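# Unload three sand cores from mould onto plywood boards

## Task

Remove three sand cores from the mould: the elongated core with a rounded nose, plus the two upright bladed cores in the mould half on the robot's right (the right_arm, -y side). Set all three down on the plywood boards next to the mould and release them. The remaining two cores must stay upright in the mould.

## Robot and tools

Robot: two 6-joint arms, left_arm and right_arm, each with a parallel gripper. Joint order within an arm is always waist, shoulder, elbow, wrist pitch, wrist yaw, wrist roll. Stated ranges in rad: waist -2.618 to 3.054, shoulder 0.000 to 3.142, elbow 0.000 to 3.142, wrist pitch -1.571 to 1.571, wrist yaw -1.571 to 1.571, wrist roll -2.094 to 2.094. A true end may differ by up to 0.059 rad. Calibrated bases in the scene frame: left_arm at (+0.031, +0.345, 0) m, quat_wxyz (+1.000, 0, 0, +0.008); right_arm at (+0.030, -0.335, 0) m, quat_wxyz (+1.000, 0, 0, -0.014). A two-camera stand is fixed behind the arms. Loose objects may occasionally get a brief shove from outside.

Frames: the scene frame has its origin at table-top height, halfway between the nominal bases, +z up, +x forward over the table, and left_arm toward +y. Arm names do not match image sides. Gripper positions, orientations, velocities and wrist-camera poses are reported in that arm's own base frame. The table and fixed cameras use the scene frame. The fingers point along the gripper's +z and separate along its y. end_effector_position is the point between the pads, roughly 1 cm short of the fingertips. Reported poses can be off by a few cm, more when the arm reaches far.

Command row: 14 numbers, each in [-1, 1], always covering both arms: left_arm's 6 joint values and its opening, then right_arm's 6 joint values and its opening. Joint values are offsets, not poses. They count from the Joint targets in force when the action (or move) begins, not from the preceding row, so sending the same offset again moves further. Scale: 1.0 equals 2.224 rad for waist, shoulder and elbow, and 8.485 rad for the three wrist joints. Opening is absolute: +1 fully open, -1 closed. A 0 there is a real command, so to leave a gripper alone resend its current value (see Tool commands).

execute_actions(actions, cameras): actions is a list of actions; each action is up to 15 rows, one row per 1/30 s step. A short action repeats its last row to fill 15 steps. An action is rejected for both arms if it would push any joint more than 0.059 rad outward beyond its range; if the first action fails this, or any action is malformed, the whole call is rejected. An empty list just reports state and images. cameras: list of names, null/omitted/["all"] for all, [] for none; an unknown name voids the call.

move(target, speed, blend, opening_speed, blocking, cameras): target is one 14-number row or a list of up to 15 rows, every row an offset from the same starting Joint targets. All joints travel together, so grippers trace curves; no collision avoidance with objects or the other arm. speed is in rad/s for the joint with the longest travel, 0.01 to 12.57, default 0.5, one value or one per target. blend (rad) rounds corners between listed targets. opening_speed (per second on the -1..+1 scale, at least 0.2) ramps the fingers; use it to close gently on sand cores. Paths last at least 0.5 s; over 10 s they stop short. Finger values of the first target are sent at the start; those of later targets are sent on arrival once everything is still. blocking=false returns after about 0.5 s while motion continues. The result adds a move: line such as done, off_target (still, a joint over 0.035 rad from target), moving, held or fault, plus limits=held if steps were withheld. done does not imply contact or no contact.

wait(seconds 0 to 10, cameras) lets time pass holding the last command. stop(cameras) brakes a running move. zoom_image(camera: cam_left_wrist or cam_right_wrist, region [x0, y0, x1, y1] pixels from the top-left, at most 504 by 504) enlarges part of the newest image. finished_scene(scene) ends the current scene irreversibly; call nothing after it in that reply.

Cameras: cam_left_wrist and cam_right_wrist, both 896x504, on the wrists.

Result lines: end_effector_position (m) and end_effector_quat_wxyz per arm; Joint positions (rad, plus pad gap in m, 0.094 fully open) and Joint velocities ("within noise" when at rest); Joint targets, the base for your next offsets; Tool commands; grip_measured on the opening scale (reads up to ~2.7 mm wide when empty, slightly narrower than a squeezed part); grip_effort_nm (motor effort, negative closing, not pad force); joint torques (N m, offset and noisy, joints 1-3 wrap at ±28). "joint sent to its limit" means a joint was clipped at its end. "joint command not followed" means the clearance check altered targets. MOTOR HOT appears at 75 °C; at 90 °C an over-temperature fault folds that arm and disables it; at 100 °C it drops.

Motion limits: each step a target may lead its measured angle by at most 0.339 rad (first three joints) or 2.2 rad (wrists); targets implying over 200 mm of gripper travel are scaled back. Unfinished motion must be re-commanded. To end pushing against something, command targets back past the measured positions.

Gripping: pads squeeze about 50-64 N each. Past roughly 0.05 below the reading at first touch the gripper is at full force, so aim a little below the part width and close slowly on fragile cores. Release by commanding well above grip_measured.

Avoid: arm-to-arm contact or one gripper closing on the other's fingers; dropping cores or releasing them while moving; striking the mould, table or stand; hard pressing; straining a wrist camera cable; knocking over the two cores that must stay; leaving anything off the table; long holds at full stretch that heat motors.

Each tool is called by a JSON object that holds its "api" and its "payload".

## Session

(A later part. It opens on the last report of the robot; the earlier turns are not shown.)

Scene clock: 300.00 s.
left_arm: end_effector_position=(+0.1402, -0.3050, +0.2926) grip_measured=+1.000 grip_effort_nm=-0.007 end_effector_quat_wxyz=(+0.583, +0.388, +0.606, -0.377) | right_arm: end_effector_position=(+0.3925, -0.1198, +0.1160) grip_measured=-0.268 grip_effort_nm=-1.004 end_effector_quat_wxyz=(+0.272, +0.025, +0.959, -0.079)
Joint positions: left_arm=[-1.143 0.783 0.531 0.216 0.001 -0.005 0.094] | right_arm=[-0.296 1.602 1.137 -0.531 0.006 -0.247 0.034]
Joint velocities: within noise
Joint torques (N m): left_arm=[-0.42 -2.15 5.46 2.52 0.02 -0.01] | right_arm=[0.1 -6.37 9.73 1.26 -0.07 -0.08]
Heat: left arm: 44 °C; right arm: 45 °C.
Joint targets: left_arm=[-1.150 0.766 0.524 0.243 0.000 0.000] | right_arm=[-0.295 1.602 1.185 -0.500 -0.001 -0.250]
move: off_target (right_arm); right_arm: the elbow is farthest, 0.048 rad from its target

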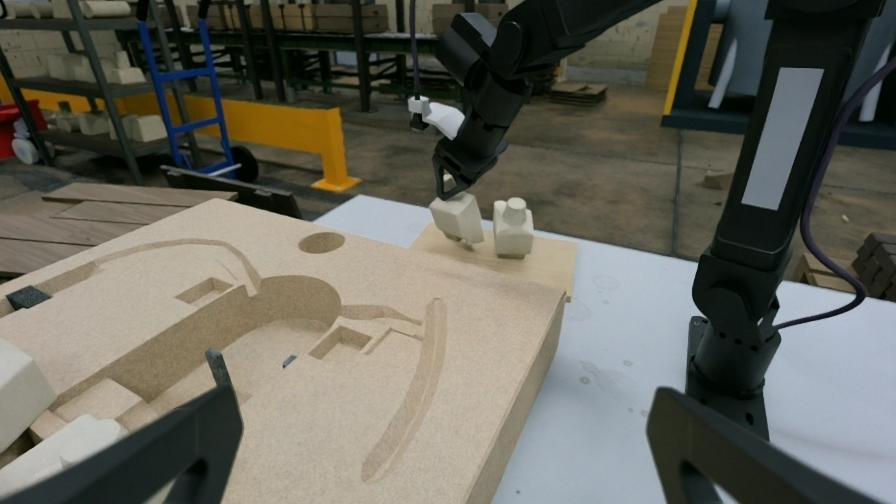

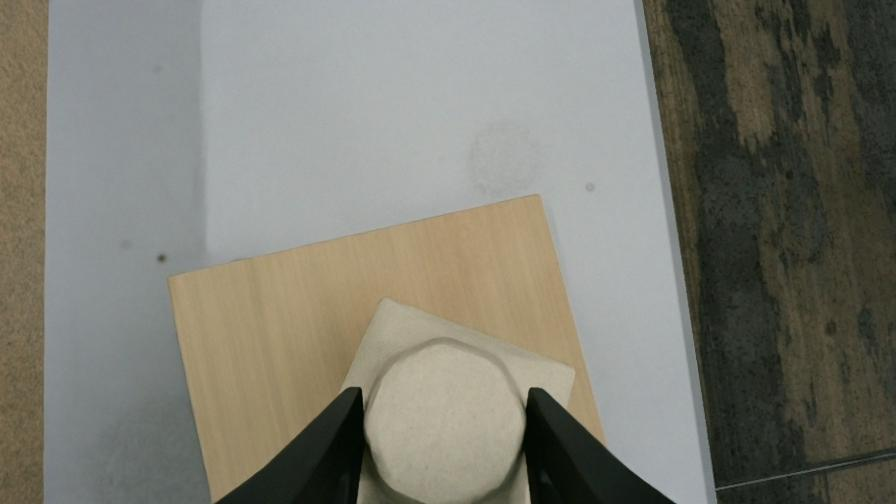

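{"api": "move", "payload": {"target": [0,0,0,0,0,0,1,0,0.004,-0.0138,0.0047,0,0,-0.5], "speed": 0.3, "cameras": ["cam_left_wrist"]}}

{"api": "zoom_image", "payload": {"camera": "cam_left_wrist", "region": [400, 170, 550, 270]}}

Scene clock: 304.57 s.
left_arm: end_effector_position=(+0.1402, -0.3050, +0.2926) grip_measured=+1.000 grip_effort_nm=0.002 end_effector_quat_wxyz=(+0.583, +0.388, +0.606, -0.377) | right_arm: end_effector_position=(+0.3939, -0.1202, +0.1131) grip_measured=-0.268 grip_effort_nm=-0.999 end_effector_quat_wxyz=(+0.271, +0.025, +0.959, -0.078)
Joint positions: left_arm=[-1.143 0.783 0.531 0.216 0.001 -0.005 0.094] | right_arm=[-0.296 1.612 1.137 -0.524 0.006 -0.247 0.034]
Joint velocities: within noise
Joint torques (N m): left_arm=[-0.47 -2.07 5.48 2.52 0.02 0] | right_arm=[0.12 -6.49 7.19 1.55 -0.07 -0.08]
Heat: left arm: 44 °C; right arm: 44 °C.
Joint targets: left_arm=[-1.150 0.766 0.524 0.243 0.000 0.000] | right_arm=[-0.295 1.611 1.155 -0.460 -0.001 -0.250]
move: off_target (right_arm); right_arm: the wrist pitch is farthest, 0.064 rad from its target
Images, in order (width x height): cam_left_wrist 896x504.

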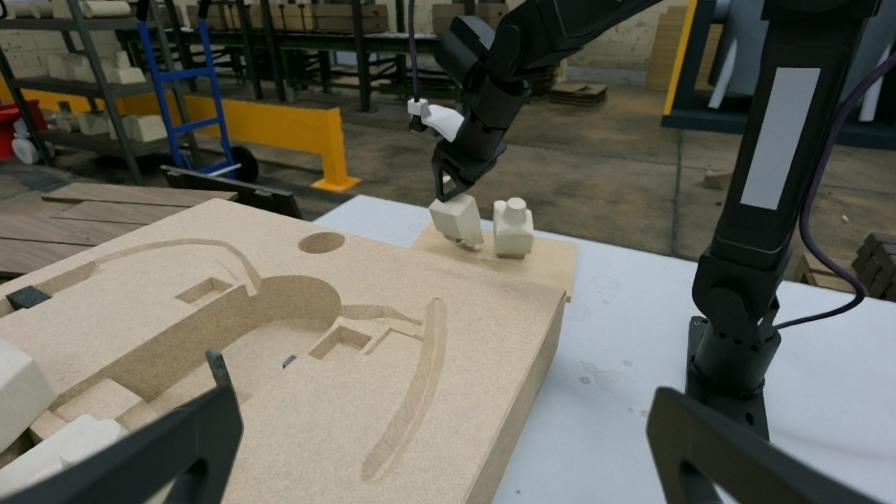

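Scaled by 3.360.

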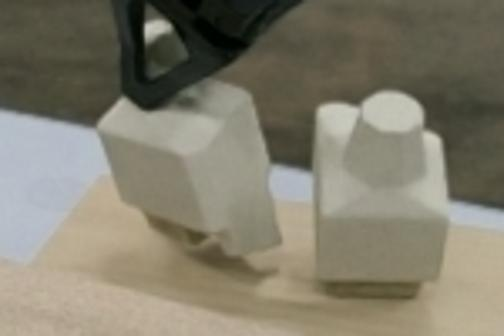

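{"api": "move", "payload": {"target": [0,0,0,0,0,0,1,0,0.004,-0.0138,0.0047,0,0,-0.5], "speed": 0.3, "cameras": []}}

{"api": "move", "payload": {"target": [0,0,0,0,0,0,1,0,0.002,-0.0069,0.00235,0,0,-0.5], "speed": 0.3, "cameras": ["cam_left_wrist"]}}

{"api": "zoom_image", "payload": {"camera": "cam_left_wrist", "region": [400, 170, 550, 270]}}

Scene clock: 309.43 s.
left_arm: end_effector_position=(+0.1402, -0.3050, +0.2926) grip_measured=+1.000 grip_effort_nm=-0.002 end_effector_quat_wxyz=(+0.583, +0.388, +0.606, -0.377) | right_arm: end_effector_position=(+0.3968, -0.1211, +0.1074) grip_measured=-0.268 grip_effort_nm=-1.004 end_effector_quat_wxyz=(+0.276, +0.025, +0.958, -0.080)
Joint positions: left_arm=[-1.143 0.783 0.531 0.216 0.001 -0.005 0.094] | right_arm=[-0.296 1.622 1.119 -0.485 0.006 -0.247 0.034]
Joint velocities: within noise
Joint torques (N m): left_arm=[-0.55 -2.06 5.35 2.51 0.02 0] | right_arm=[0.1 -6.65 6.19 1.61 -0.06 -0.08]
Heat: left arm: 44 °C; right arm: 44 °C.
Joint targets: left_arm=[-1.150 0.766 0.524 0.243 0.000 0.000] | right_arm=[-0.295 1.620 1.124 -0.421 -0.001 -0.250]
move: off_target (right_arm); right_arm: the wrist pitch is farthest, 0.065 rad from its target
No camera images: "cameras" was empty.

Scene clock: 310.33 s.
left_arm: end_effector_position=(+0.1402, -0.3050, +0.2926) grip_measured=+1.000 grip_effort_nm=-0.002 end_effector_quat_wxyz=(+0.583, +0.388, +0.606, -0.377) | right_arm: end_effector_position=(+0.3969, -0.1212, +0.1047) grip_measured=-0.268 grip_effort_nm=-1.009 end_effector_quat_wxyz=(+0.278, +0.025, +0.957, -0.080)
Joint positions: left_arm=[-1.143 0.783 0.531 0.216 0.001 -0.005 0.094] | right_arm=[-0.296 1.622 1.105 -0.466 0.006 -0.247 0.034]
Joint velocities: within noise
Joint torques (N m): left_arm=[-0.57 -2.09 5.37 2.52 0.02 0] | right_arm=[0.12 -6.3 6.11 1.59 -0.07 -0.08]
Heat: left arm: 44 °C; right arm: 44 °C.
Joint targets: left_arm=[-1.150 0.766 0.524 0.243 0.000 0.000] | right_arm=[-0.295 1.624 1.109 -0.401 -0.001 -0.250]
move: off_target (right_arm); right_arm: the wrist pitch is farthest, 0.065 rad from its target
Images, in order (width x height): cam_left_wrist 896x504.

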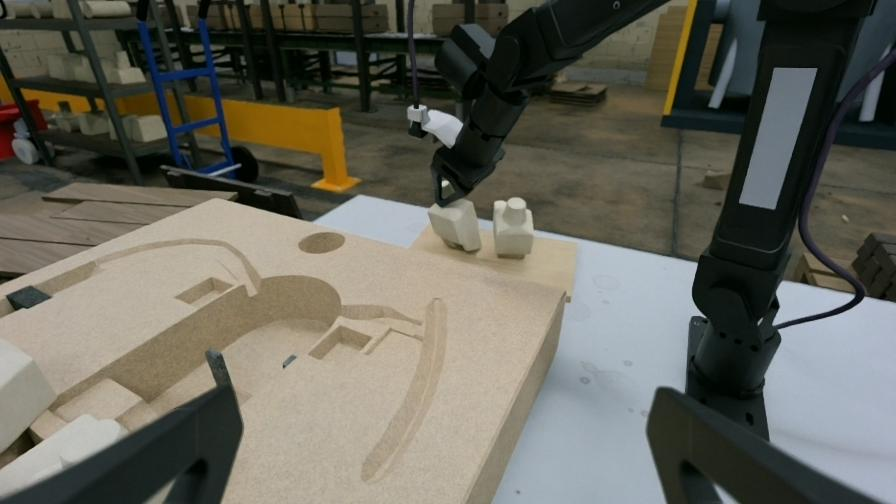

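Scaled by 3.360.

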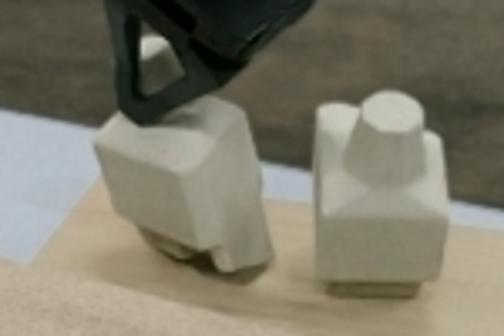

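Nearly on. One more step.

{"api": "move", "payload": {"target": [0,0,0,0,0,0,1,0,0.002,-0.0069,0.00235,0,0,-0.5], "speed": 0.3, "cameras": []}}

{"api": "move", "payload": {"target": [0,0,0,0,0,0,1,0,0.002,-0.0069,0.00235,0,0,-0.5], "speed": 0.3, "cameras": ["cam_left_wrist"]}}

{"api": "zoom_image", "payload": {"camera": "cam_left_wrist", "region": [400, 170, 550, 270]}}

Scene clock: 314.13 s.
left_arm: end_effector_position=(+0.1402, -0.3050, +0.2926) grip_measured=+1.000 grip_effort_nm=-0.002 end_effector_quat_wxyz=(+0.583, +0.388, +0.606, -0.377) | right_arm: end_effector_position=(+0.3991, -0.1218, +0.1028) grip_measured=-0.268 grip_effort_nm=-1.004 end_effector_quat_wxyz=(+0.284, +0.025, +0.955, -0.082)
Joint positions: left_arm=[-1.143 0.783 0.531 0.216 0.001 -0.005 0.094] | right_arm=[-0.296 1.626 1.094 -0.44 0.005 -0.247 0.034]
Joint velocities: within noise
Joint torques (N m): left_arm=[-0.51 -2.11 5.35 2.54 0.03 0] | right_arm=[0.1 -6.26 5.74 1.57 -0.07 -0.08]
Heat: left arm: 44 °C; right arm: 44 °C.
Joint targets: left_arm=[-1.150 0.766 0.524 0.243 0.000 0.000] | right_arm=[-0.295 1.629 1.093 -0.380 -0.001 -0.250]
move: off_target (right_arm); right_arm: the wrist pitch is farthest, 0.059 rad from its target
No camera images: "cameras" was empty.

Scene clock: 314.87 s.
left_arm: end_effector_position=(+0.1402, -0.3050, +0.2926) grip_measured=+1.000 grip_effort_nm=-0.002 end_effector_quat_wxyz=(+0.583, +0.388, +0.606, -0.377) | right_arm: end_effector_position=(+0.4011, -0.1221, +0.1024) grip_measured=-0.268 grip_effort_nm=-1.004 end_effector_quat_wxyz=(+0.290, +0.024, +0.953, -0.082)
Joint positions: left_arm=[-1.143 0.783 0.531 0.216 0.001 -0.005 0.094] | right_arm=[-0.296 1.626 1.085 -0.419 0.004 -0.247 0.034]
Joint velocities: within noise
Joint torques (N m): left_arm=[-0.54 -1.99 5.42 2.5 0.02 0.01] | right_arm=[0.13 -5.91 5.27 1.59 -0.05 -0.08]
Heat: left arm: 44 °C; right arm: 44 °C.
Joint targets: left_arm=[-1.150 0.766 0.524 0.243 0.000 0.000] | right_arm=[-0.295 1.633 1.078 -0.361 -0.001 -0.250]
move: off_target (right_arm); right_arm: the wrist pitch is farthest, 0.059 rad from its target
Images, in order (width x height): cam_left_wrist 896x504.

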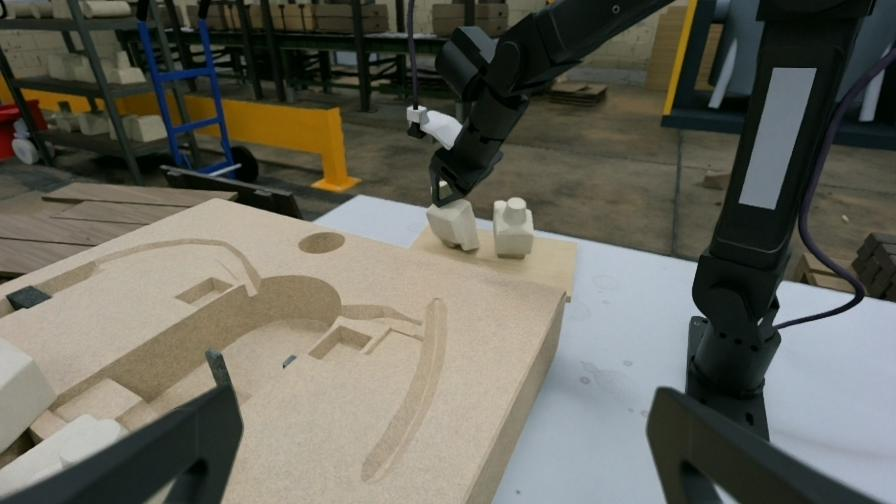

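Scaled by 3.360.

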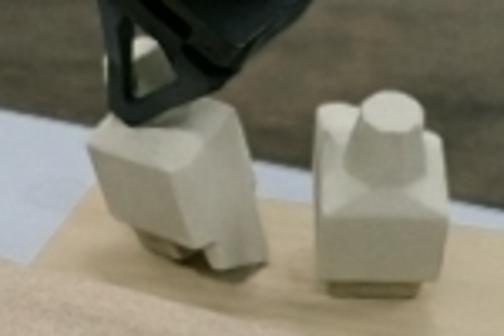

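{"api": "move", "payload": {"target": [0,0,0,0,0,0,1,0,0,0,0,0,0,1], "opening_speed": 0.8}}

{"api": "zoom_image", "payload": {"camera": "cam_left_wrist", "region": [400, 170, 550, 270]}}

Scene clock: 319.20 s.
left_arm: end_effector_position=(+0.1402, -0.3050, +0.2926) grip_measured=+1.000 grip_effort_nm=-0.002 end_effector_quat_wxyz=(+0.583, +0.388, +0.606, -0.377) | right_arm: end_effector_position=(+0.4072, -0.1238, +0.1070) grip_measured=+0.997 grip_effort_nm=0.178 end_effector_quat_wxyz=(+0.304, +0.024, +0.948, -0.086)
Joint positions: left_arm=[-1.143 0.783 0.531 0.216 0.001 -0.005 0.094] | right_arm=[-0.296 1.626 1.085 -0.387 0.003 -0.247 0.094]
Joint velocities: within noise
Joint torques (N m): left_arm=[-0.53 -2.07 5.34 2.5 0.01 0.01] | right_arm=[0.2 -5.97 5.29 1.3 -0.03 -0.08]
Heat: left arm: 45 °C; right arm: 43 °C.
Joint targets: left_arm=[-1.150 0.766 0.524 0.243 0.000 0.000] | right_arm=[-0.295 1.633 1.078 -0.361 -0.001 -0.250]
move: done

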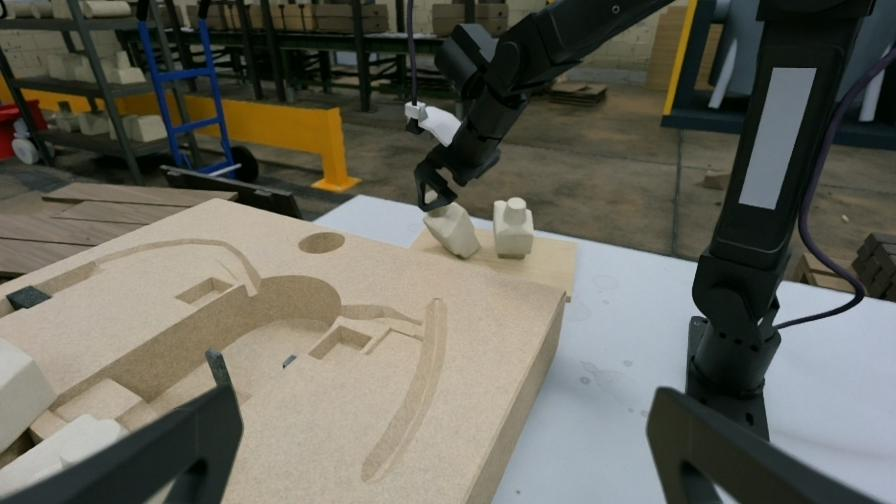

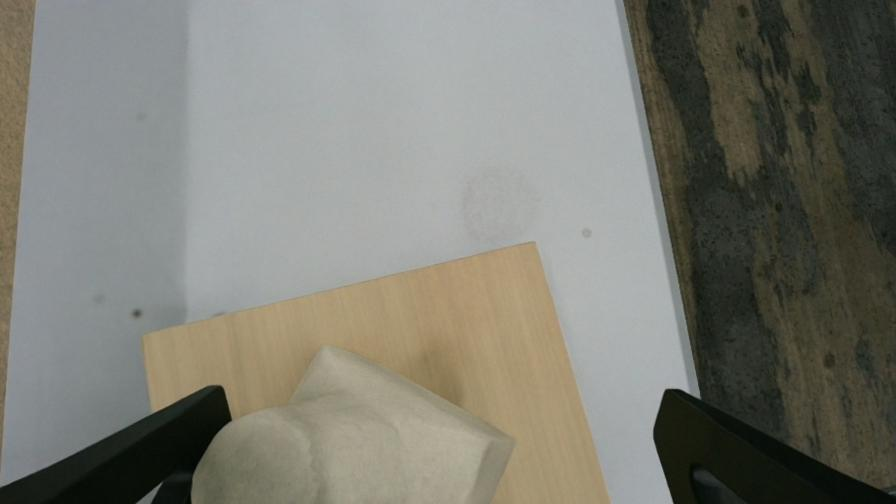

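Scaled by 3.360.

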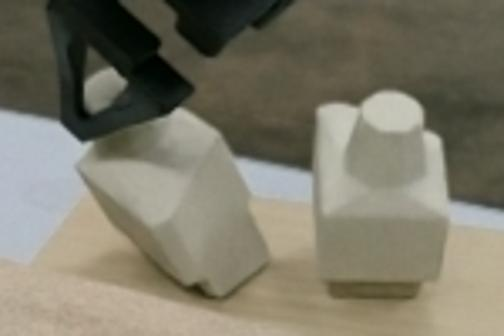

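{"api": "move", "payload": {"target": [[0,0,0,0,0,0,1,0,0,0,0,0,0,-0.5],[0,0,0,0,0,0,1,0,-0.0015,0.0138,-0.005,0,0.0,-0.5]], "speed": 0.3, "opening_speed": 0.8}}

{"api": "zoom_image", "payload": {"camera": "cam_left_wrist", "region": [400, 170, 550, 270]}}

Scene clock: 325.37 s.
left_arm: end_effector_position=(+0.1402, -0.3050, +0.2926) grip_measured=+1.000 grip_effort_nm=-0.002 end_effector_quat_wxyz=(+0.583, +0.388, +0.606, -0.377) | right_arm: end_effector_position=(+0.4086, -0.1232, +0.1078) grip_measured=-0.355 grip_effort_nm=-1.004 end_effector_quat_wxyz=(+0.308, +0.023, +0.948, -0.084)
Joint positions: left_arm=[-1.143 0.783 0.531 0.216 0.001 -0.005 0.094] | right_arm=[-0.296 1.626 1.085 -0.381 -0.003 -0.247 0.03]
Joint velocities: within noise
Joint torques (N m): left_arm=[-0.46 -2.04 5.44 2.53 0.03 -0.03] | right_arm=[0.1 -6.23 7.73 0.85 0.01 -0.08]
Heat: left arm: 45 °C; right arm: 43 °C.
Joint targets: left_arm=[-1.150 0.766 0.524 0.243 0.000 0.000] | right_arm=[-0.295 1.630 1.108 -0.403 -0.001 -0.250]
move: done

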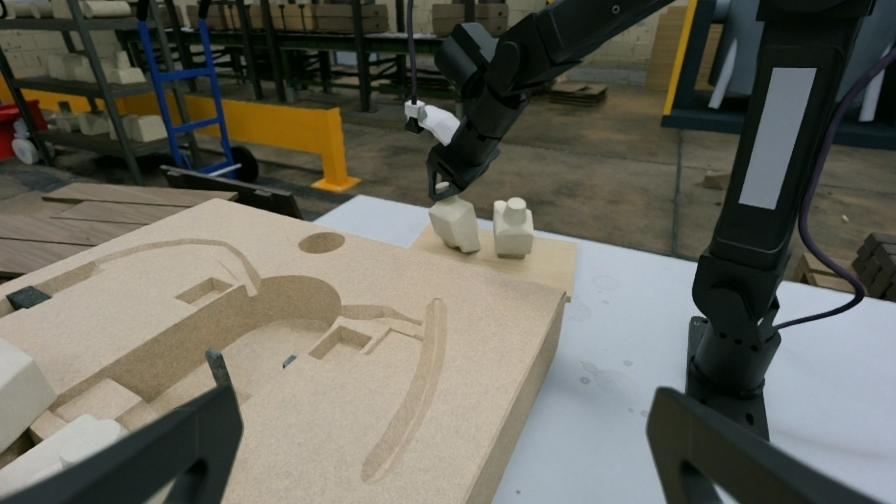

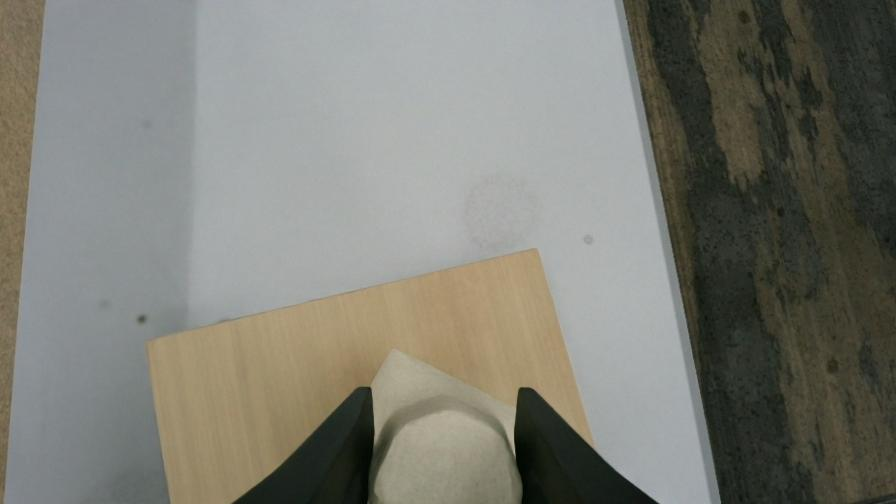

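Scaled by 3.360.

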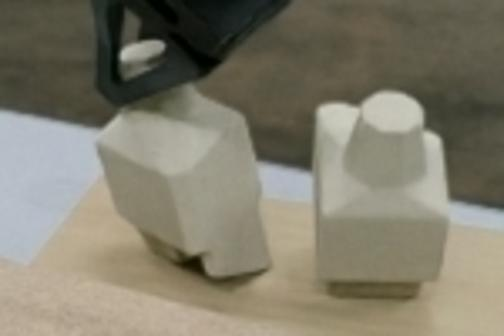

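{"api": "move", "payload": {"target": [0,0,0,0,0,0,1,0,-0.0035,0.0125,-0.004,0,0.0295,-0.5], "speed": 0.4, "cameras": ["cam_left_wrist"]}}

{"api": "zoom_image", "payload": {"camera": "cam_left_wrist", "region": [400, 170, 550, 270]}}

Scene clock: 330.23 s.
left_arm: end_effector_position=(+0.1402, -0.3050, +0.2926) grip_measured=+1.000 grip_effort_nm=-0.007 end_effector_quat_wxyz=(+0.583, +0.388, +0.606, -0.377) | right_arm: end_effector_position=(+0.4029, -0.1243, +0.1075) grip_measured=-0.355 grip_effort_nm=-1.004 end_effector_quat_wxyz=(+0.299, +0.135, +0.943, -0.053)
Joint positions: left_arm=[-1.143 0.783 0.531 0.216 0.001 -0.005 0.094] | right_arm=[-0.296 1.626 1.103 -0.431 0.013 -0.017 0.03]
Joint velocities: within noise
Joint torques (N m): left_arm=[-0.5 -2.04 5.44 2.53 0.02 -0.01] | right_arm=[0.12 -6.82 8.55 0.97 -0.12 0.2]
Heat: left arm: 45 °C; right arm: 42 °C.
Joint targets: left_arm=[-1.150 0.766 0.524 0.243 0.000 0.000] | right_arm=[-0.295 1.622 1.136 -0.437 0.000 0.000]
move: done
Images, in order (width x height): cam_left_wrist 896x504.

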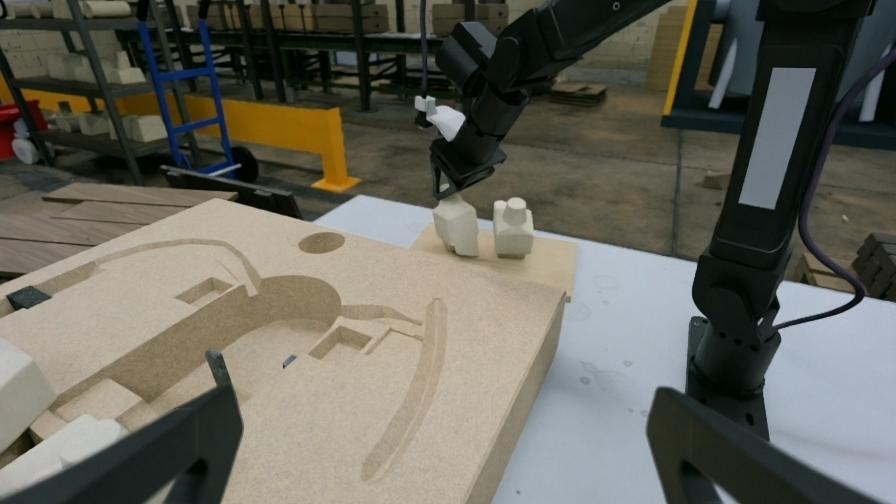

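Scaled by 3.360.

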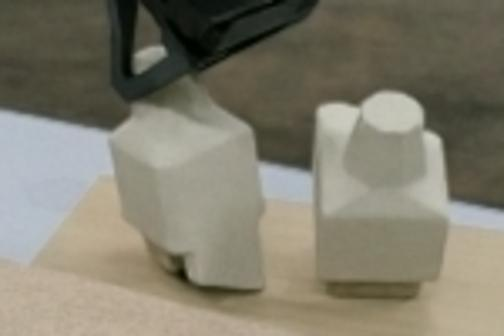

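{"api": "move", "payload": {"target": [0,0,0,0,0,0,1,0,0,0,0,0,0,1], "opening_speed": 0.8}}

{"api": "zoom_image", "payload": {"camera": "cam_left_wrist", "region": [400, 170, 550, 270]}}

Scene clock: 334.83 s.
left_arm: end_effector_position=(+0.1402, -0.3050, +0.2926) grip_measured=+1.000 grip_effort_nm=0.002 end_effector_quat_wxyz=(+0.583, +0.388, +0.606, -0.377) | right_arm: end_effector_position=(+0.4030, -0.1230, +0.1073) grip_measured=+0.997 grip_effort_nm=0.173 end_effector_quat_wxyz=(+0.299, +0.138, +0.943, -0.048)
Joint positions: left_arm=[-1.143 0.783 0.531 0.216 0.001 -0.005 0.094] | right_arm=[-0.296 1.626 1.103 -0.432 0.005 -0.008 0.094]
Joint velocities: within noise
Joint torques (N m): left_arm=[-0.57 -2.04 5.44 2.51 0.03 -0.03] | right_arm=[0.1 -6.82 8.54 0.98 -0.06 0.05]
Heat: left arm: 45 °C; right arm: 42 °C.
Joint targets: left_arm=[-1.150 0.766 0.524 0.243 0.000 0.000] | right_arm=[-0.295 1.622 1.136 -0.437 -0.001 0.000]
move: done

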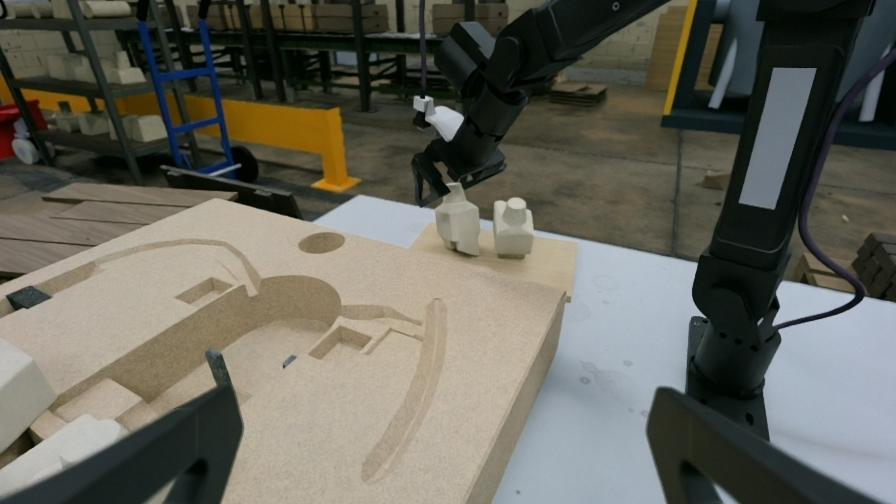

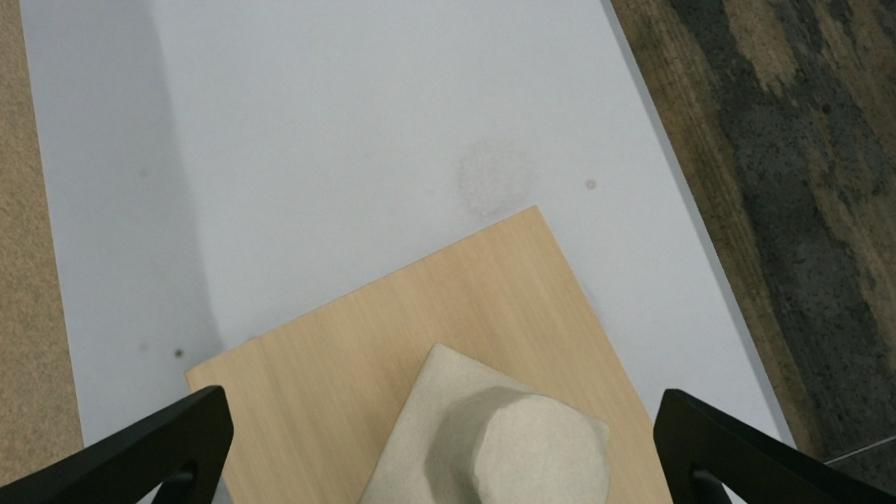

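Scaled by 3.360.

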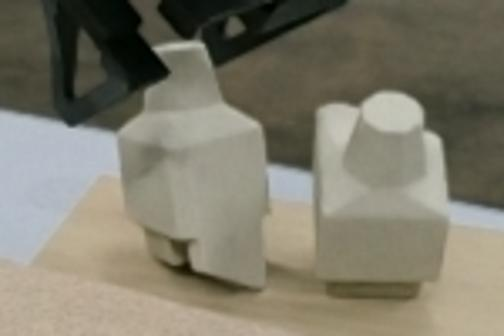

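{"api": "move", "payload": {"target": [[0,0,0,0,0,0,1,0,0,0.13,-0.034,0,0,1],[0.2585,0.5751,0.83,-0.1659,0,0,1,-0.1,-0.05,0.13,-0.034,0,0,1]], "speed": [0.8,1.0], "blend": 0.05}}

Scene clock: 347.40 s.
left_arm: end_effector_position=(+0.4351, -0.2804, +0.3011) grip_measured=+1.000 grip_effort_nm=-0.002 end_effector_quat_wxyz=(+0.341, +0.263, +0.897, -0.101) | right_arm: end_effector_position=(+0.3728, -0.2093, +0.2191) grip_measured=+0.997 grip_effort_nm=0.178 end_effector_quat_wxyz=(+0.338, +0.234, +0.907, -0.092)
Joint positions: left_arm=[-0.575 2.03 2.345 -1.16 0 -0.005 0.094] | right_arm=[-0.512 1.541 1.403 -0.717 0.004 -0.008 0.094]
Joint velocities: within noise
Joint torques (N m): left_arm=[-0.06 -8.27 6.91 1.67 0.01 0] | right_arm=[-0.42 -8.57 7.84 1.07 -0.05 0.05]
Heat: left arm: 45 °C; right arm: 41 °C.
Joint targets: left_arm=[-0.575 2.045 2.370 -1.165 0.000 0.000] | right_arm=[-0.517 1.511 1.425 -0.725 -0.001 0.000]
move: done

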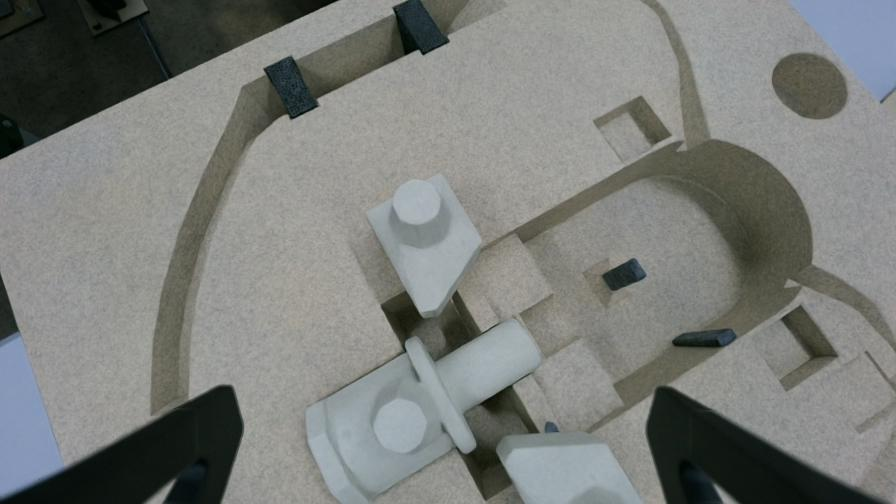

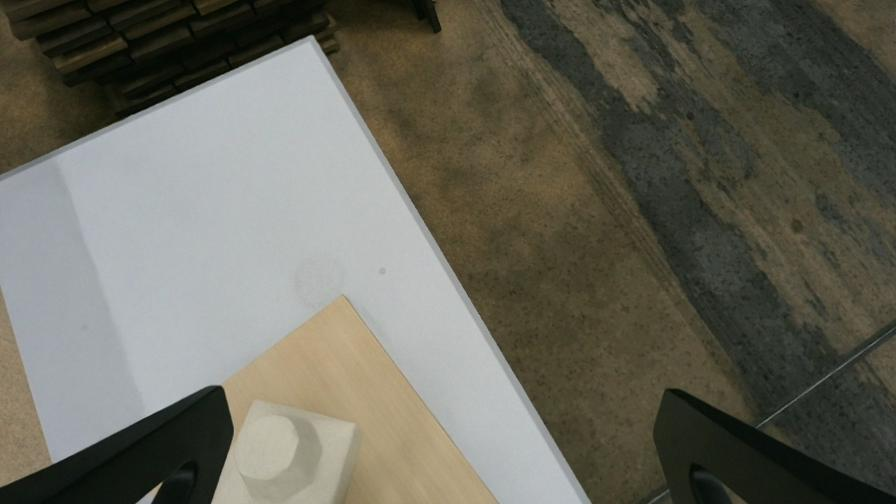

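{"api": "move", "payload": {"target": [0.1387,0.1124,0,-0.0242,0.09,0.1411,1,0,0,0,0,0,0,1], "speed": 0.8, "cameras": ["cam_left_wrist"]}}

Scene clock: 391.17 s.
left_arm: end_effector_position=(+0.4390, -0.2441, +0.2022) grip_measured=+1.000 grip_effort_nm=-0.012 end_effector_quat_wxyz=(+0.276, +0.651, +0.658, -0.259) | right_arm: end_effector_position=(+0.3727, -0.2092, +0.2190) grip_measured=+0.997 grip_effort_nm=0.178 end_effector_quat_wxyz=(+0.338, +0.235, +0.907, -0.092)
Joint positions: left_arm=[-0.267 2.274 2.35 -1.361 0.732 1.184 0.094] | right_arm=[-0.512 1.541 1.403 -0.718 0.004 -0.007 0.094]
Joint velocities: within noise
Joint torques (N m): left_arm=[0.03 -9.46 6.43 0.85 0.81 0.07] | right_arm=[-0.42 -8.57 7.84 1.07 -0.05 0.04]
Heat: left arm: 43 °C; right arm: 40 °C.
Joint targets: left_arm=[-0.267 2.295 2.370 -1.370 0.764 1.197] | right_arm=[-0.517 1.511 1.425 -0.726 -0.001 0.000]
move: done
Images, in order (width x height): cam_left_wrist 896x504.

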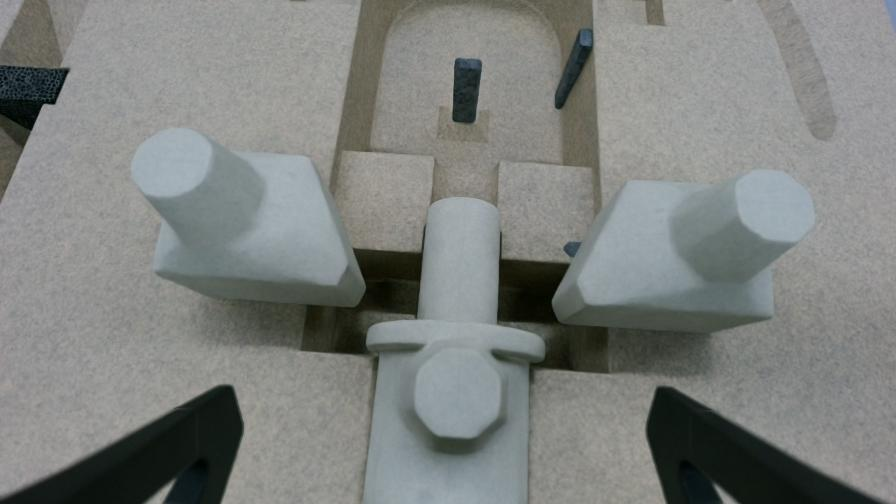

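{"api": "move", "payload": {"target": [-0.0013,-0.0243,-0.1664,0.0345,0.0038,0.0015,0.4,0,0,0,0,0,0,1], "speed": 0.5, "cameras": ["cam_left_wrist"]}}

Scene clock: 404.73 s.
left_arm: end_effector_position=(+0.4361, -0.2481, +0.1186) grip_measured=+0.402 grip_effort_nm=-0.081 end_effector_quat_wxyz=(+0.258, +0.647, +0.658, -0.287) | right_arm: end_effector_position=(+0.3727, -0.2092, +0.2190) grip_measured=+0.997 grip_effort_nm=0.178 end_effector_quat_wxyz=(+0.338, +0.235, +0.907, -0.092)
Joint positions: left_arm=[-0.267 2.274 2.009 -1.087 0.768 1.198 0.066] | right_arm=[-0.512 1.541 1.403 -0.718 0.004 -0.007 0.094]
Joint velocities: within noise
Joint torques (N m): left_arm=[-0.35 -13.56 4.07 0.91 0.79 0.08] | right_arm=[-0.43 -8.55 7.83 1.07 -0.05 0.04]
Heat: left arm: 41 °C; right arm: 40 °C.
Joint targets: left_arm=[-0.270 2.241 2.000 -1.077 0.796 1.210] | right_arm=[-0.517 1.511 1.425 -0.725 -0.001 0.000]
move: done
Images, in order (width x height): cam_left_wrist 896x504.

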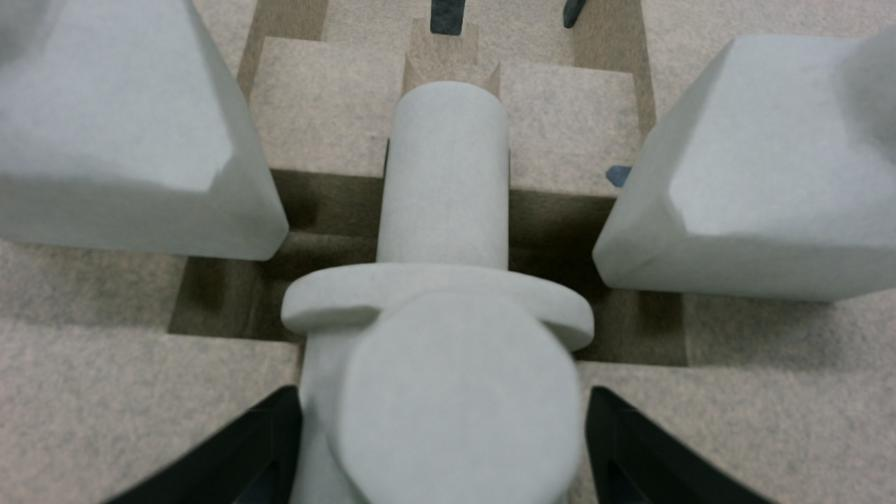

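{"api": "move", "payload": {"target": [[0,-0.0135,0,0,0,0,0.4,0,0,0,0,0,0,1],[0,-0.0135,0,0,0,0,-0.6,0,0,0,0,0,0,1]], "speed": 0.4, "opening_speed": 1.0, "cameras": ["cam_left_wrist"]}}

Scene clock: 411.27 s.
left_arm: end_effector_position=(+0.4392, -0.2485, +0.1291) grip_measured=-0.081 grip_effort_nm=-0.984 end_effector_quat_wxyz=(+0.274, +0.655, +0.648, -0.276) | right_arm: end_effector_position=(+0.3726, -0.2092, +0.2189) grip_measured=+0.997 grip_effort_nm=0.173 end_effector_quat_wxyz=(+0.338, +0.235, +0.907, -0.092)
Joint positions: left_arm=[-0.266 2.253 2.009 -1.071 0.767 1.211 0.043] | right_arm=[-0.512 1.541 1.403 -0.718 0.004 -0.007 0.094]
Joint velocities: within noise
Joint torques (N m): left_arm=[-0.21 -14.13 4.18 0.82 0.79 -0.06] | right_arm=[-0.42 -8.54 7.83 1.07 -0.05 0.05]
Heat: left arm: 41 °C; right arm: 40 °C.
Joint targets: left_arm=[-0.270 2.211 2.000 -1.078 0.796 1.210] | right_arm=[-0.517 1.511 1.425 -0.726 -0.001 0.000]
move: off_target (left_arm); target 2's new numbers were sent with left_arm's shoulder 0.048 rad from that target; left_arm: the shoulder is farthest, 0.042 rad from its target
Images, in order (width x height): cam_left_wrist 896x504.

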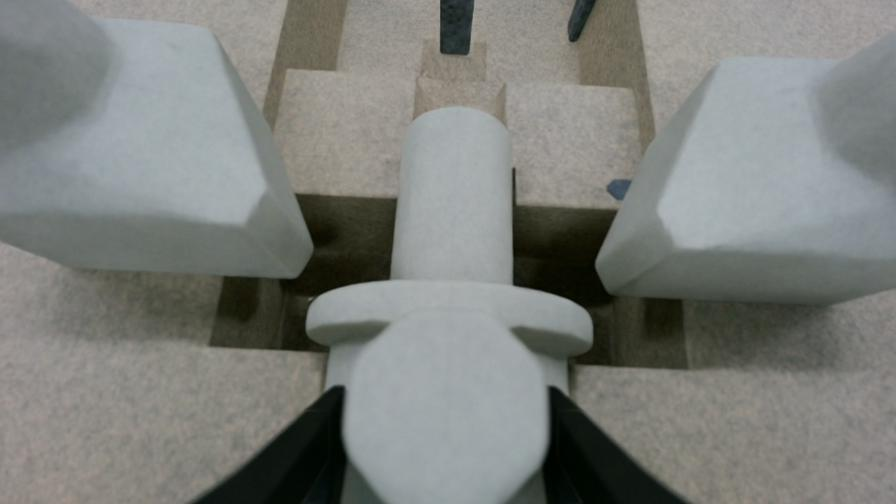

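{"api": "move", "payload": {"target": [[0,0,0,0,0,0,0.4,0,0,0,0,0,0,1],[0,0,0.0115,-0.003,0,0,0.4,0,0,0,0,0,0,1],[0,0,0.0115,-0.003,0,0,-0.6,0,0,0,0,0,0,1]], "speed": 0.4, "opening_speed": 1.0, "cameras": ["cam_left_wrist"]}}

Scene clock: 419.33 s.
left_arm: end_effector_position=(+0.4386, -0.2475, +0.1294) grip_measured=-0.087 grip_effort_nm=-0.999 end_effector_quat_wxyz=(+0.273, +0.656, +0.648, -0.274) | right_arm: end_effector_position=(+0.3726, -0.2092, +0.2189) grip_measured=+0.997 grip_effort_nm=0.178 end_effector_quat_wxyz=(+0.338, +0.235, +0.907, -0.092)
Joint positions: left_arm=[-0.266 2.25 2.009 -1.077 0.76 1.216 0.043] | right_arm=[-0.512 1.541 1.403 -0.718 0.004 -0.007 0.094]
Joint velocities: within noise
Joint torques (N m): left_arm=[-0.24 -13.91 6.2 0.59 0.88 -0.12] | right_arm=[-0.43 -8.55 7.82 1.07 -0.06 0.05]
Heat: left arm: 43 °C; right arm: 40 °C.
Joint targets: left_arm=[-0.270 2.211 2.026 -1.103 0.796 1.210] | right_arm=[-0.517 1.511 1.425 -0.725 -0.001 0.000]
move: off_target (left_arm); target 3's new numbers were sent with left_arm's shoulder 0.042 rad from that target; left_arm: the shoulder is farthest, 0.039 rad from its target
Images, in order (width x height): cam_left_wrist 896x504.

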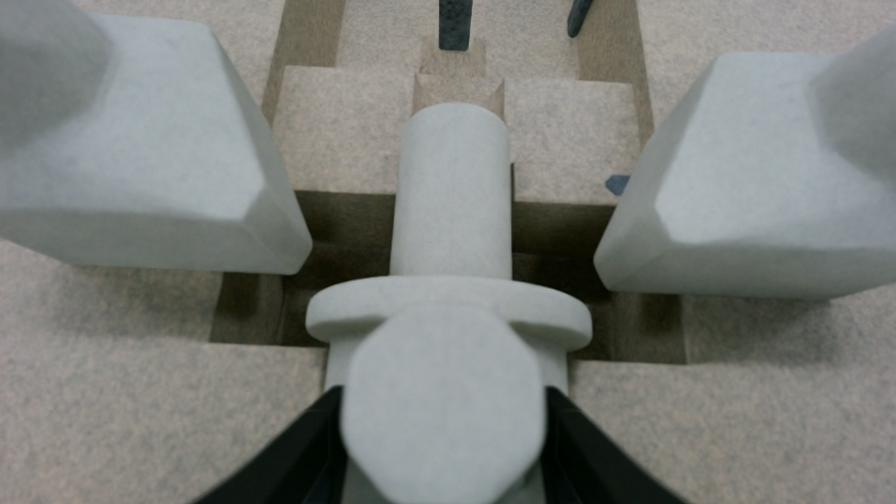

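{"api": "move", "payload": {"target": [[0,0.0063,0.0625,-0.0079,0,0,-0.6,0,0,0,0,0,0,1],[0,0.031,0.1727,-0.0285,0,0,-0.6,0,0,0,0,0,0,1]], "speed": 0.3, "blend": 0.02}}

Scene clock: 429.33 s.
left_arm: end_effector_position=(+0.4416, -0.2408, +0.1959) grip_measured=-0.092 grip_effort_nm=-0.999 end_effector_quat_wxyz=(+0.269, +0.663, +0.656, -0.242) | right_arm: end_effector_position=(+0.3725, -0.2091, +0.2188) grip_measured=+0.997 grip_effort_nm=0.173 end_effector_quat_wxyz=(+0.337, +0.235, +0.907, -0.092)
Joint positions: left_arm=[-0.269 2.285 2.361 -1.369 0.696 1.211 0.043] | right_arm=[-0.512 1.541 1.403 -0.718 0.004 -0.007 0.094]
Joint velocities: within noise
Joint torques (N m): left_arm=[0.03 -11.44 8.81 1.2 1.61 -0.07] | right_arm=[-0.43 -8.55 7.84 1.07 -0.06 0.04]
Heat: left arm: 47 °C; right arm: 40 °C.
Joint targets: left_arm=[-0.270 2.280 2.410 -1.345 0.796 1.210] | right_arm=[-0.517 1.511 1.425 -0.726 -0.001 0.000]
move: off_target (left_arm); left_arm: the wrist yaw is farthest, 0.100 rad from its target

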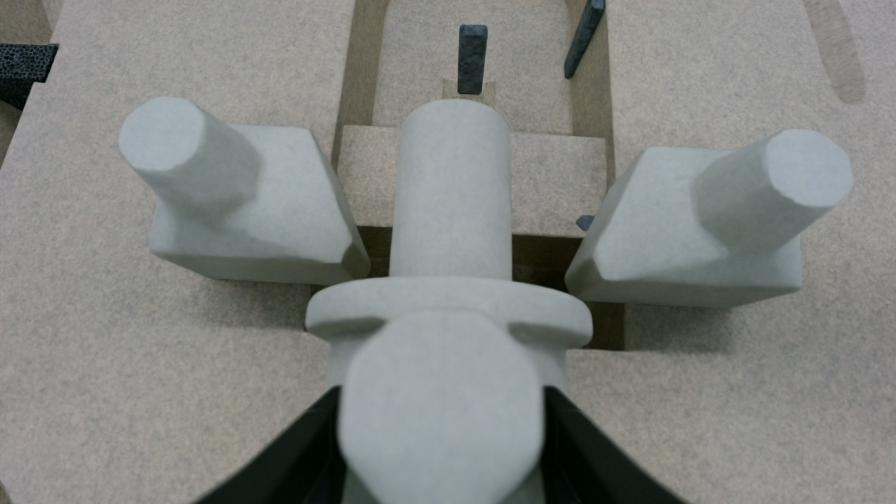

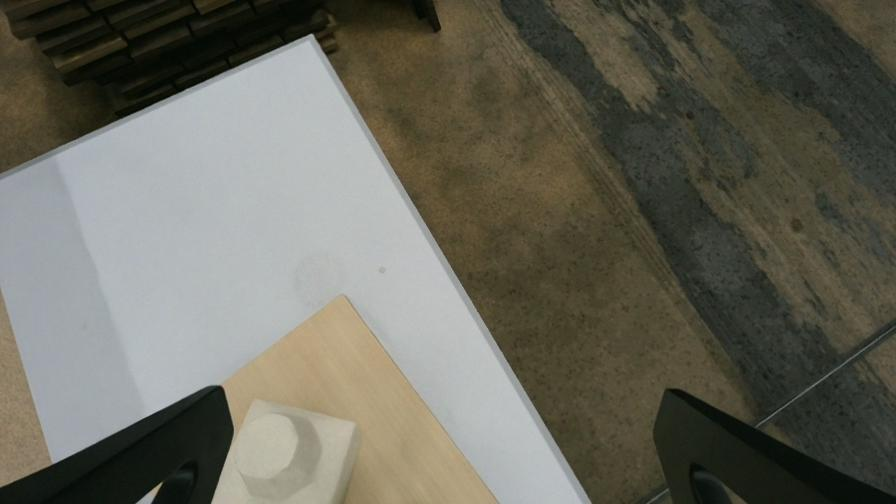

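{"api": "move", "payload": {"target": [0.2981,-0.571,-0.6655,0.0878,-0.0938,-0.1426,-0.6,0.7496,-0.335,-0.4051,0.1141,0,0,1], "speed": 0.6}}

Scene clock: 445.73 s.
left_arm: end_effector_position=(+0.2803, +0.1143, +0.1800) grip_measured=-0.093 grip_effort_nm=-0.994 end_effector_quat_wxyz=(+0.336, -0.176, +0.923, +0.065) | right_arm: end_effector_position=(+0.1379, +0.3053, +0.2936) grip_measured=+0.997 grip_effort_nm=0.173 end_effector_quat_wxyz=(+0.585, -0.391, +0.604, +0.373)
Joint positions: left_arm=[0.388 1.057 0.91 -0.724 0.006 0.008 0.043] | right_arm=[1.144 0.779 0.534 0.209 0.001 -0.007 0.094]
Joint velocities: within noise
Joint torques (N m): left_arm=[0.44 -5.79 7.12 3.02 -0.03 -0.15] | right_arm=[0.58 -1.91 5.83 1.85 -0.03 0.03]
Heat: left arm: 47 °C; right arm: 40 °C.
Joint targets: left_arm=[0.393 1.010 0.930 -0.600 0.000 0.000] | right_arm=[1.150 0.766 0.524 0.243 -0.001 0.000]
move: off_target (left_arm); left_arm: the wrist pitch is farthest, 0.124 rad from its target

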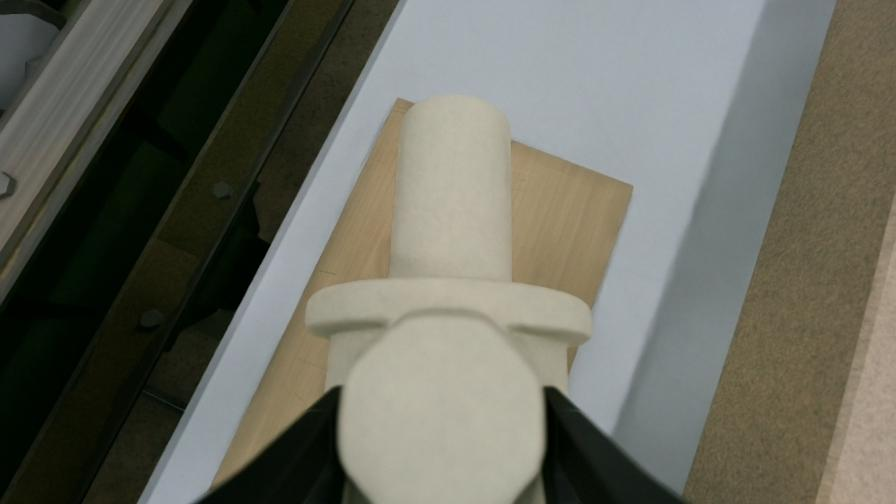

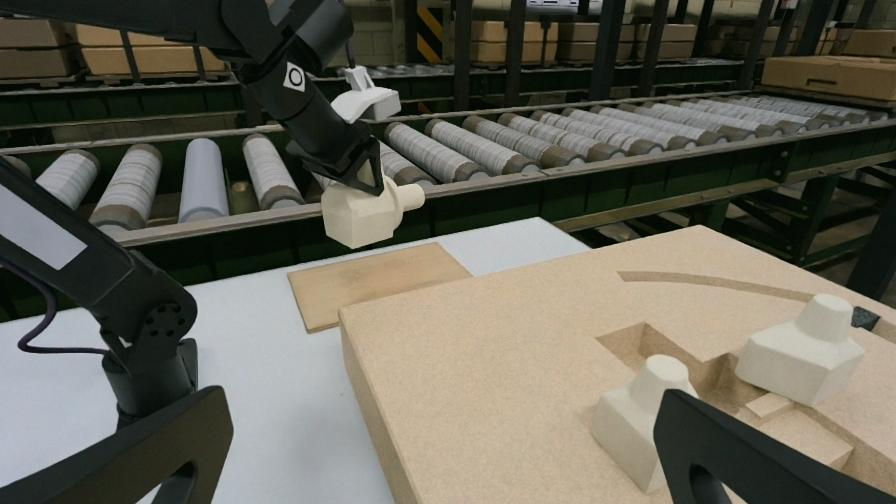

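{"api": "zoom_image", "payload": {"camera": "cam_right_wrist", "region": [280, 130, 480, 340]}}

Scaled by 2.400.

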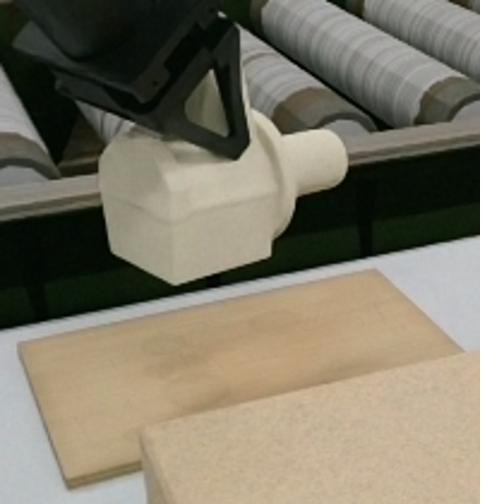

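{"api": "move", "payload": {"target": [0,-0.0072,-0.1268,0.041,0,0,-0.6,0,0,0,0,0,0,1], "speed": 0.5, "cameras": ["cam_right_wrist"]}}

{"api": "zoom_image", "payload": {"camera": "cam_right_wrist", "region": [280, 130, 480, 340]}}

Scene clock: 453.60 s.
left_arm: end_effector_position=(+0.2858, +0.1166, +0.1205) grip_measured=-0.093 grip_effort_nm=-0.994 end_effector_quat_wxyz=(+0.365, -0.175, +0.912, +0.070) | right_arm: end_effector_position=(+0.1379, +0.3053, +0.2939) grip_measured=+0.997 grip_effort_nm=0.168 end_effector_quat_wxyz=(+0.585, -0.391, +0.604, +0.374)
Joint positions: left_arm=[0.388 1.045 0.625 -0.389 0.006 0.007 0.043] | right_arm=[1.144 0.779 0.534 0.21 0.001 -0.007 0.094]
Joint velocities: within noise
Joint torques (N m): left_arm=[0.5 -6.02 7.46 3.26 -0.06 -0.16] | right_arm=[0.55 -1.94 5.83 1.85 -0.03 0.03]
Heat: left arm: 43 °C; right arm: 42 °C.
Joint targets: left_arm=[0.393 0.993 0.648 -0.252 0.000 0.000] | right_arm=[1.150 0.766 0.524 0.242 -0.001 0.000]
move: off_target (left_arm); left_arm: the wrist pitch is farthest, 0.137 rad from its target
Images, in order (width x height): cam_right_wrist 896x504.

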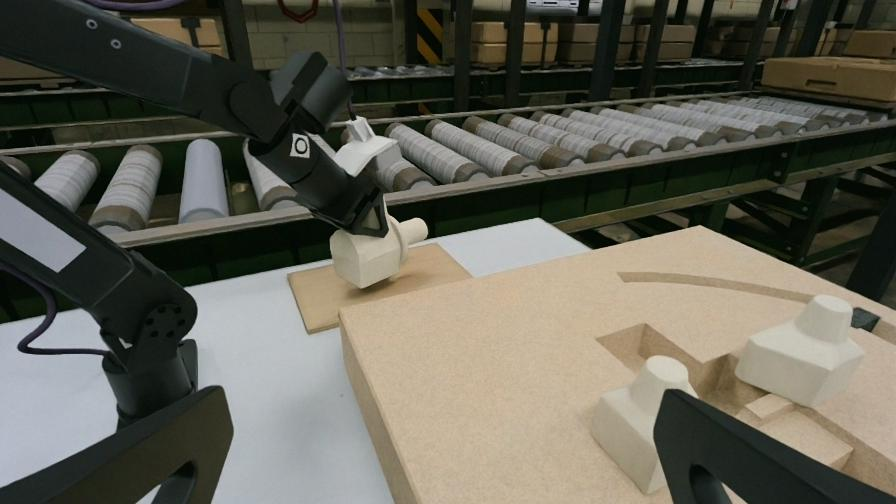

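Scaled by 2.400.

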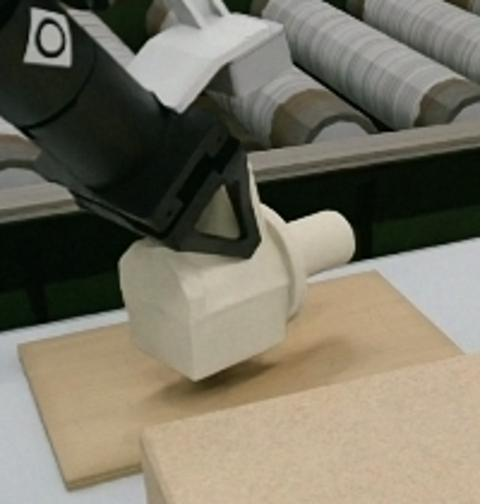

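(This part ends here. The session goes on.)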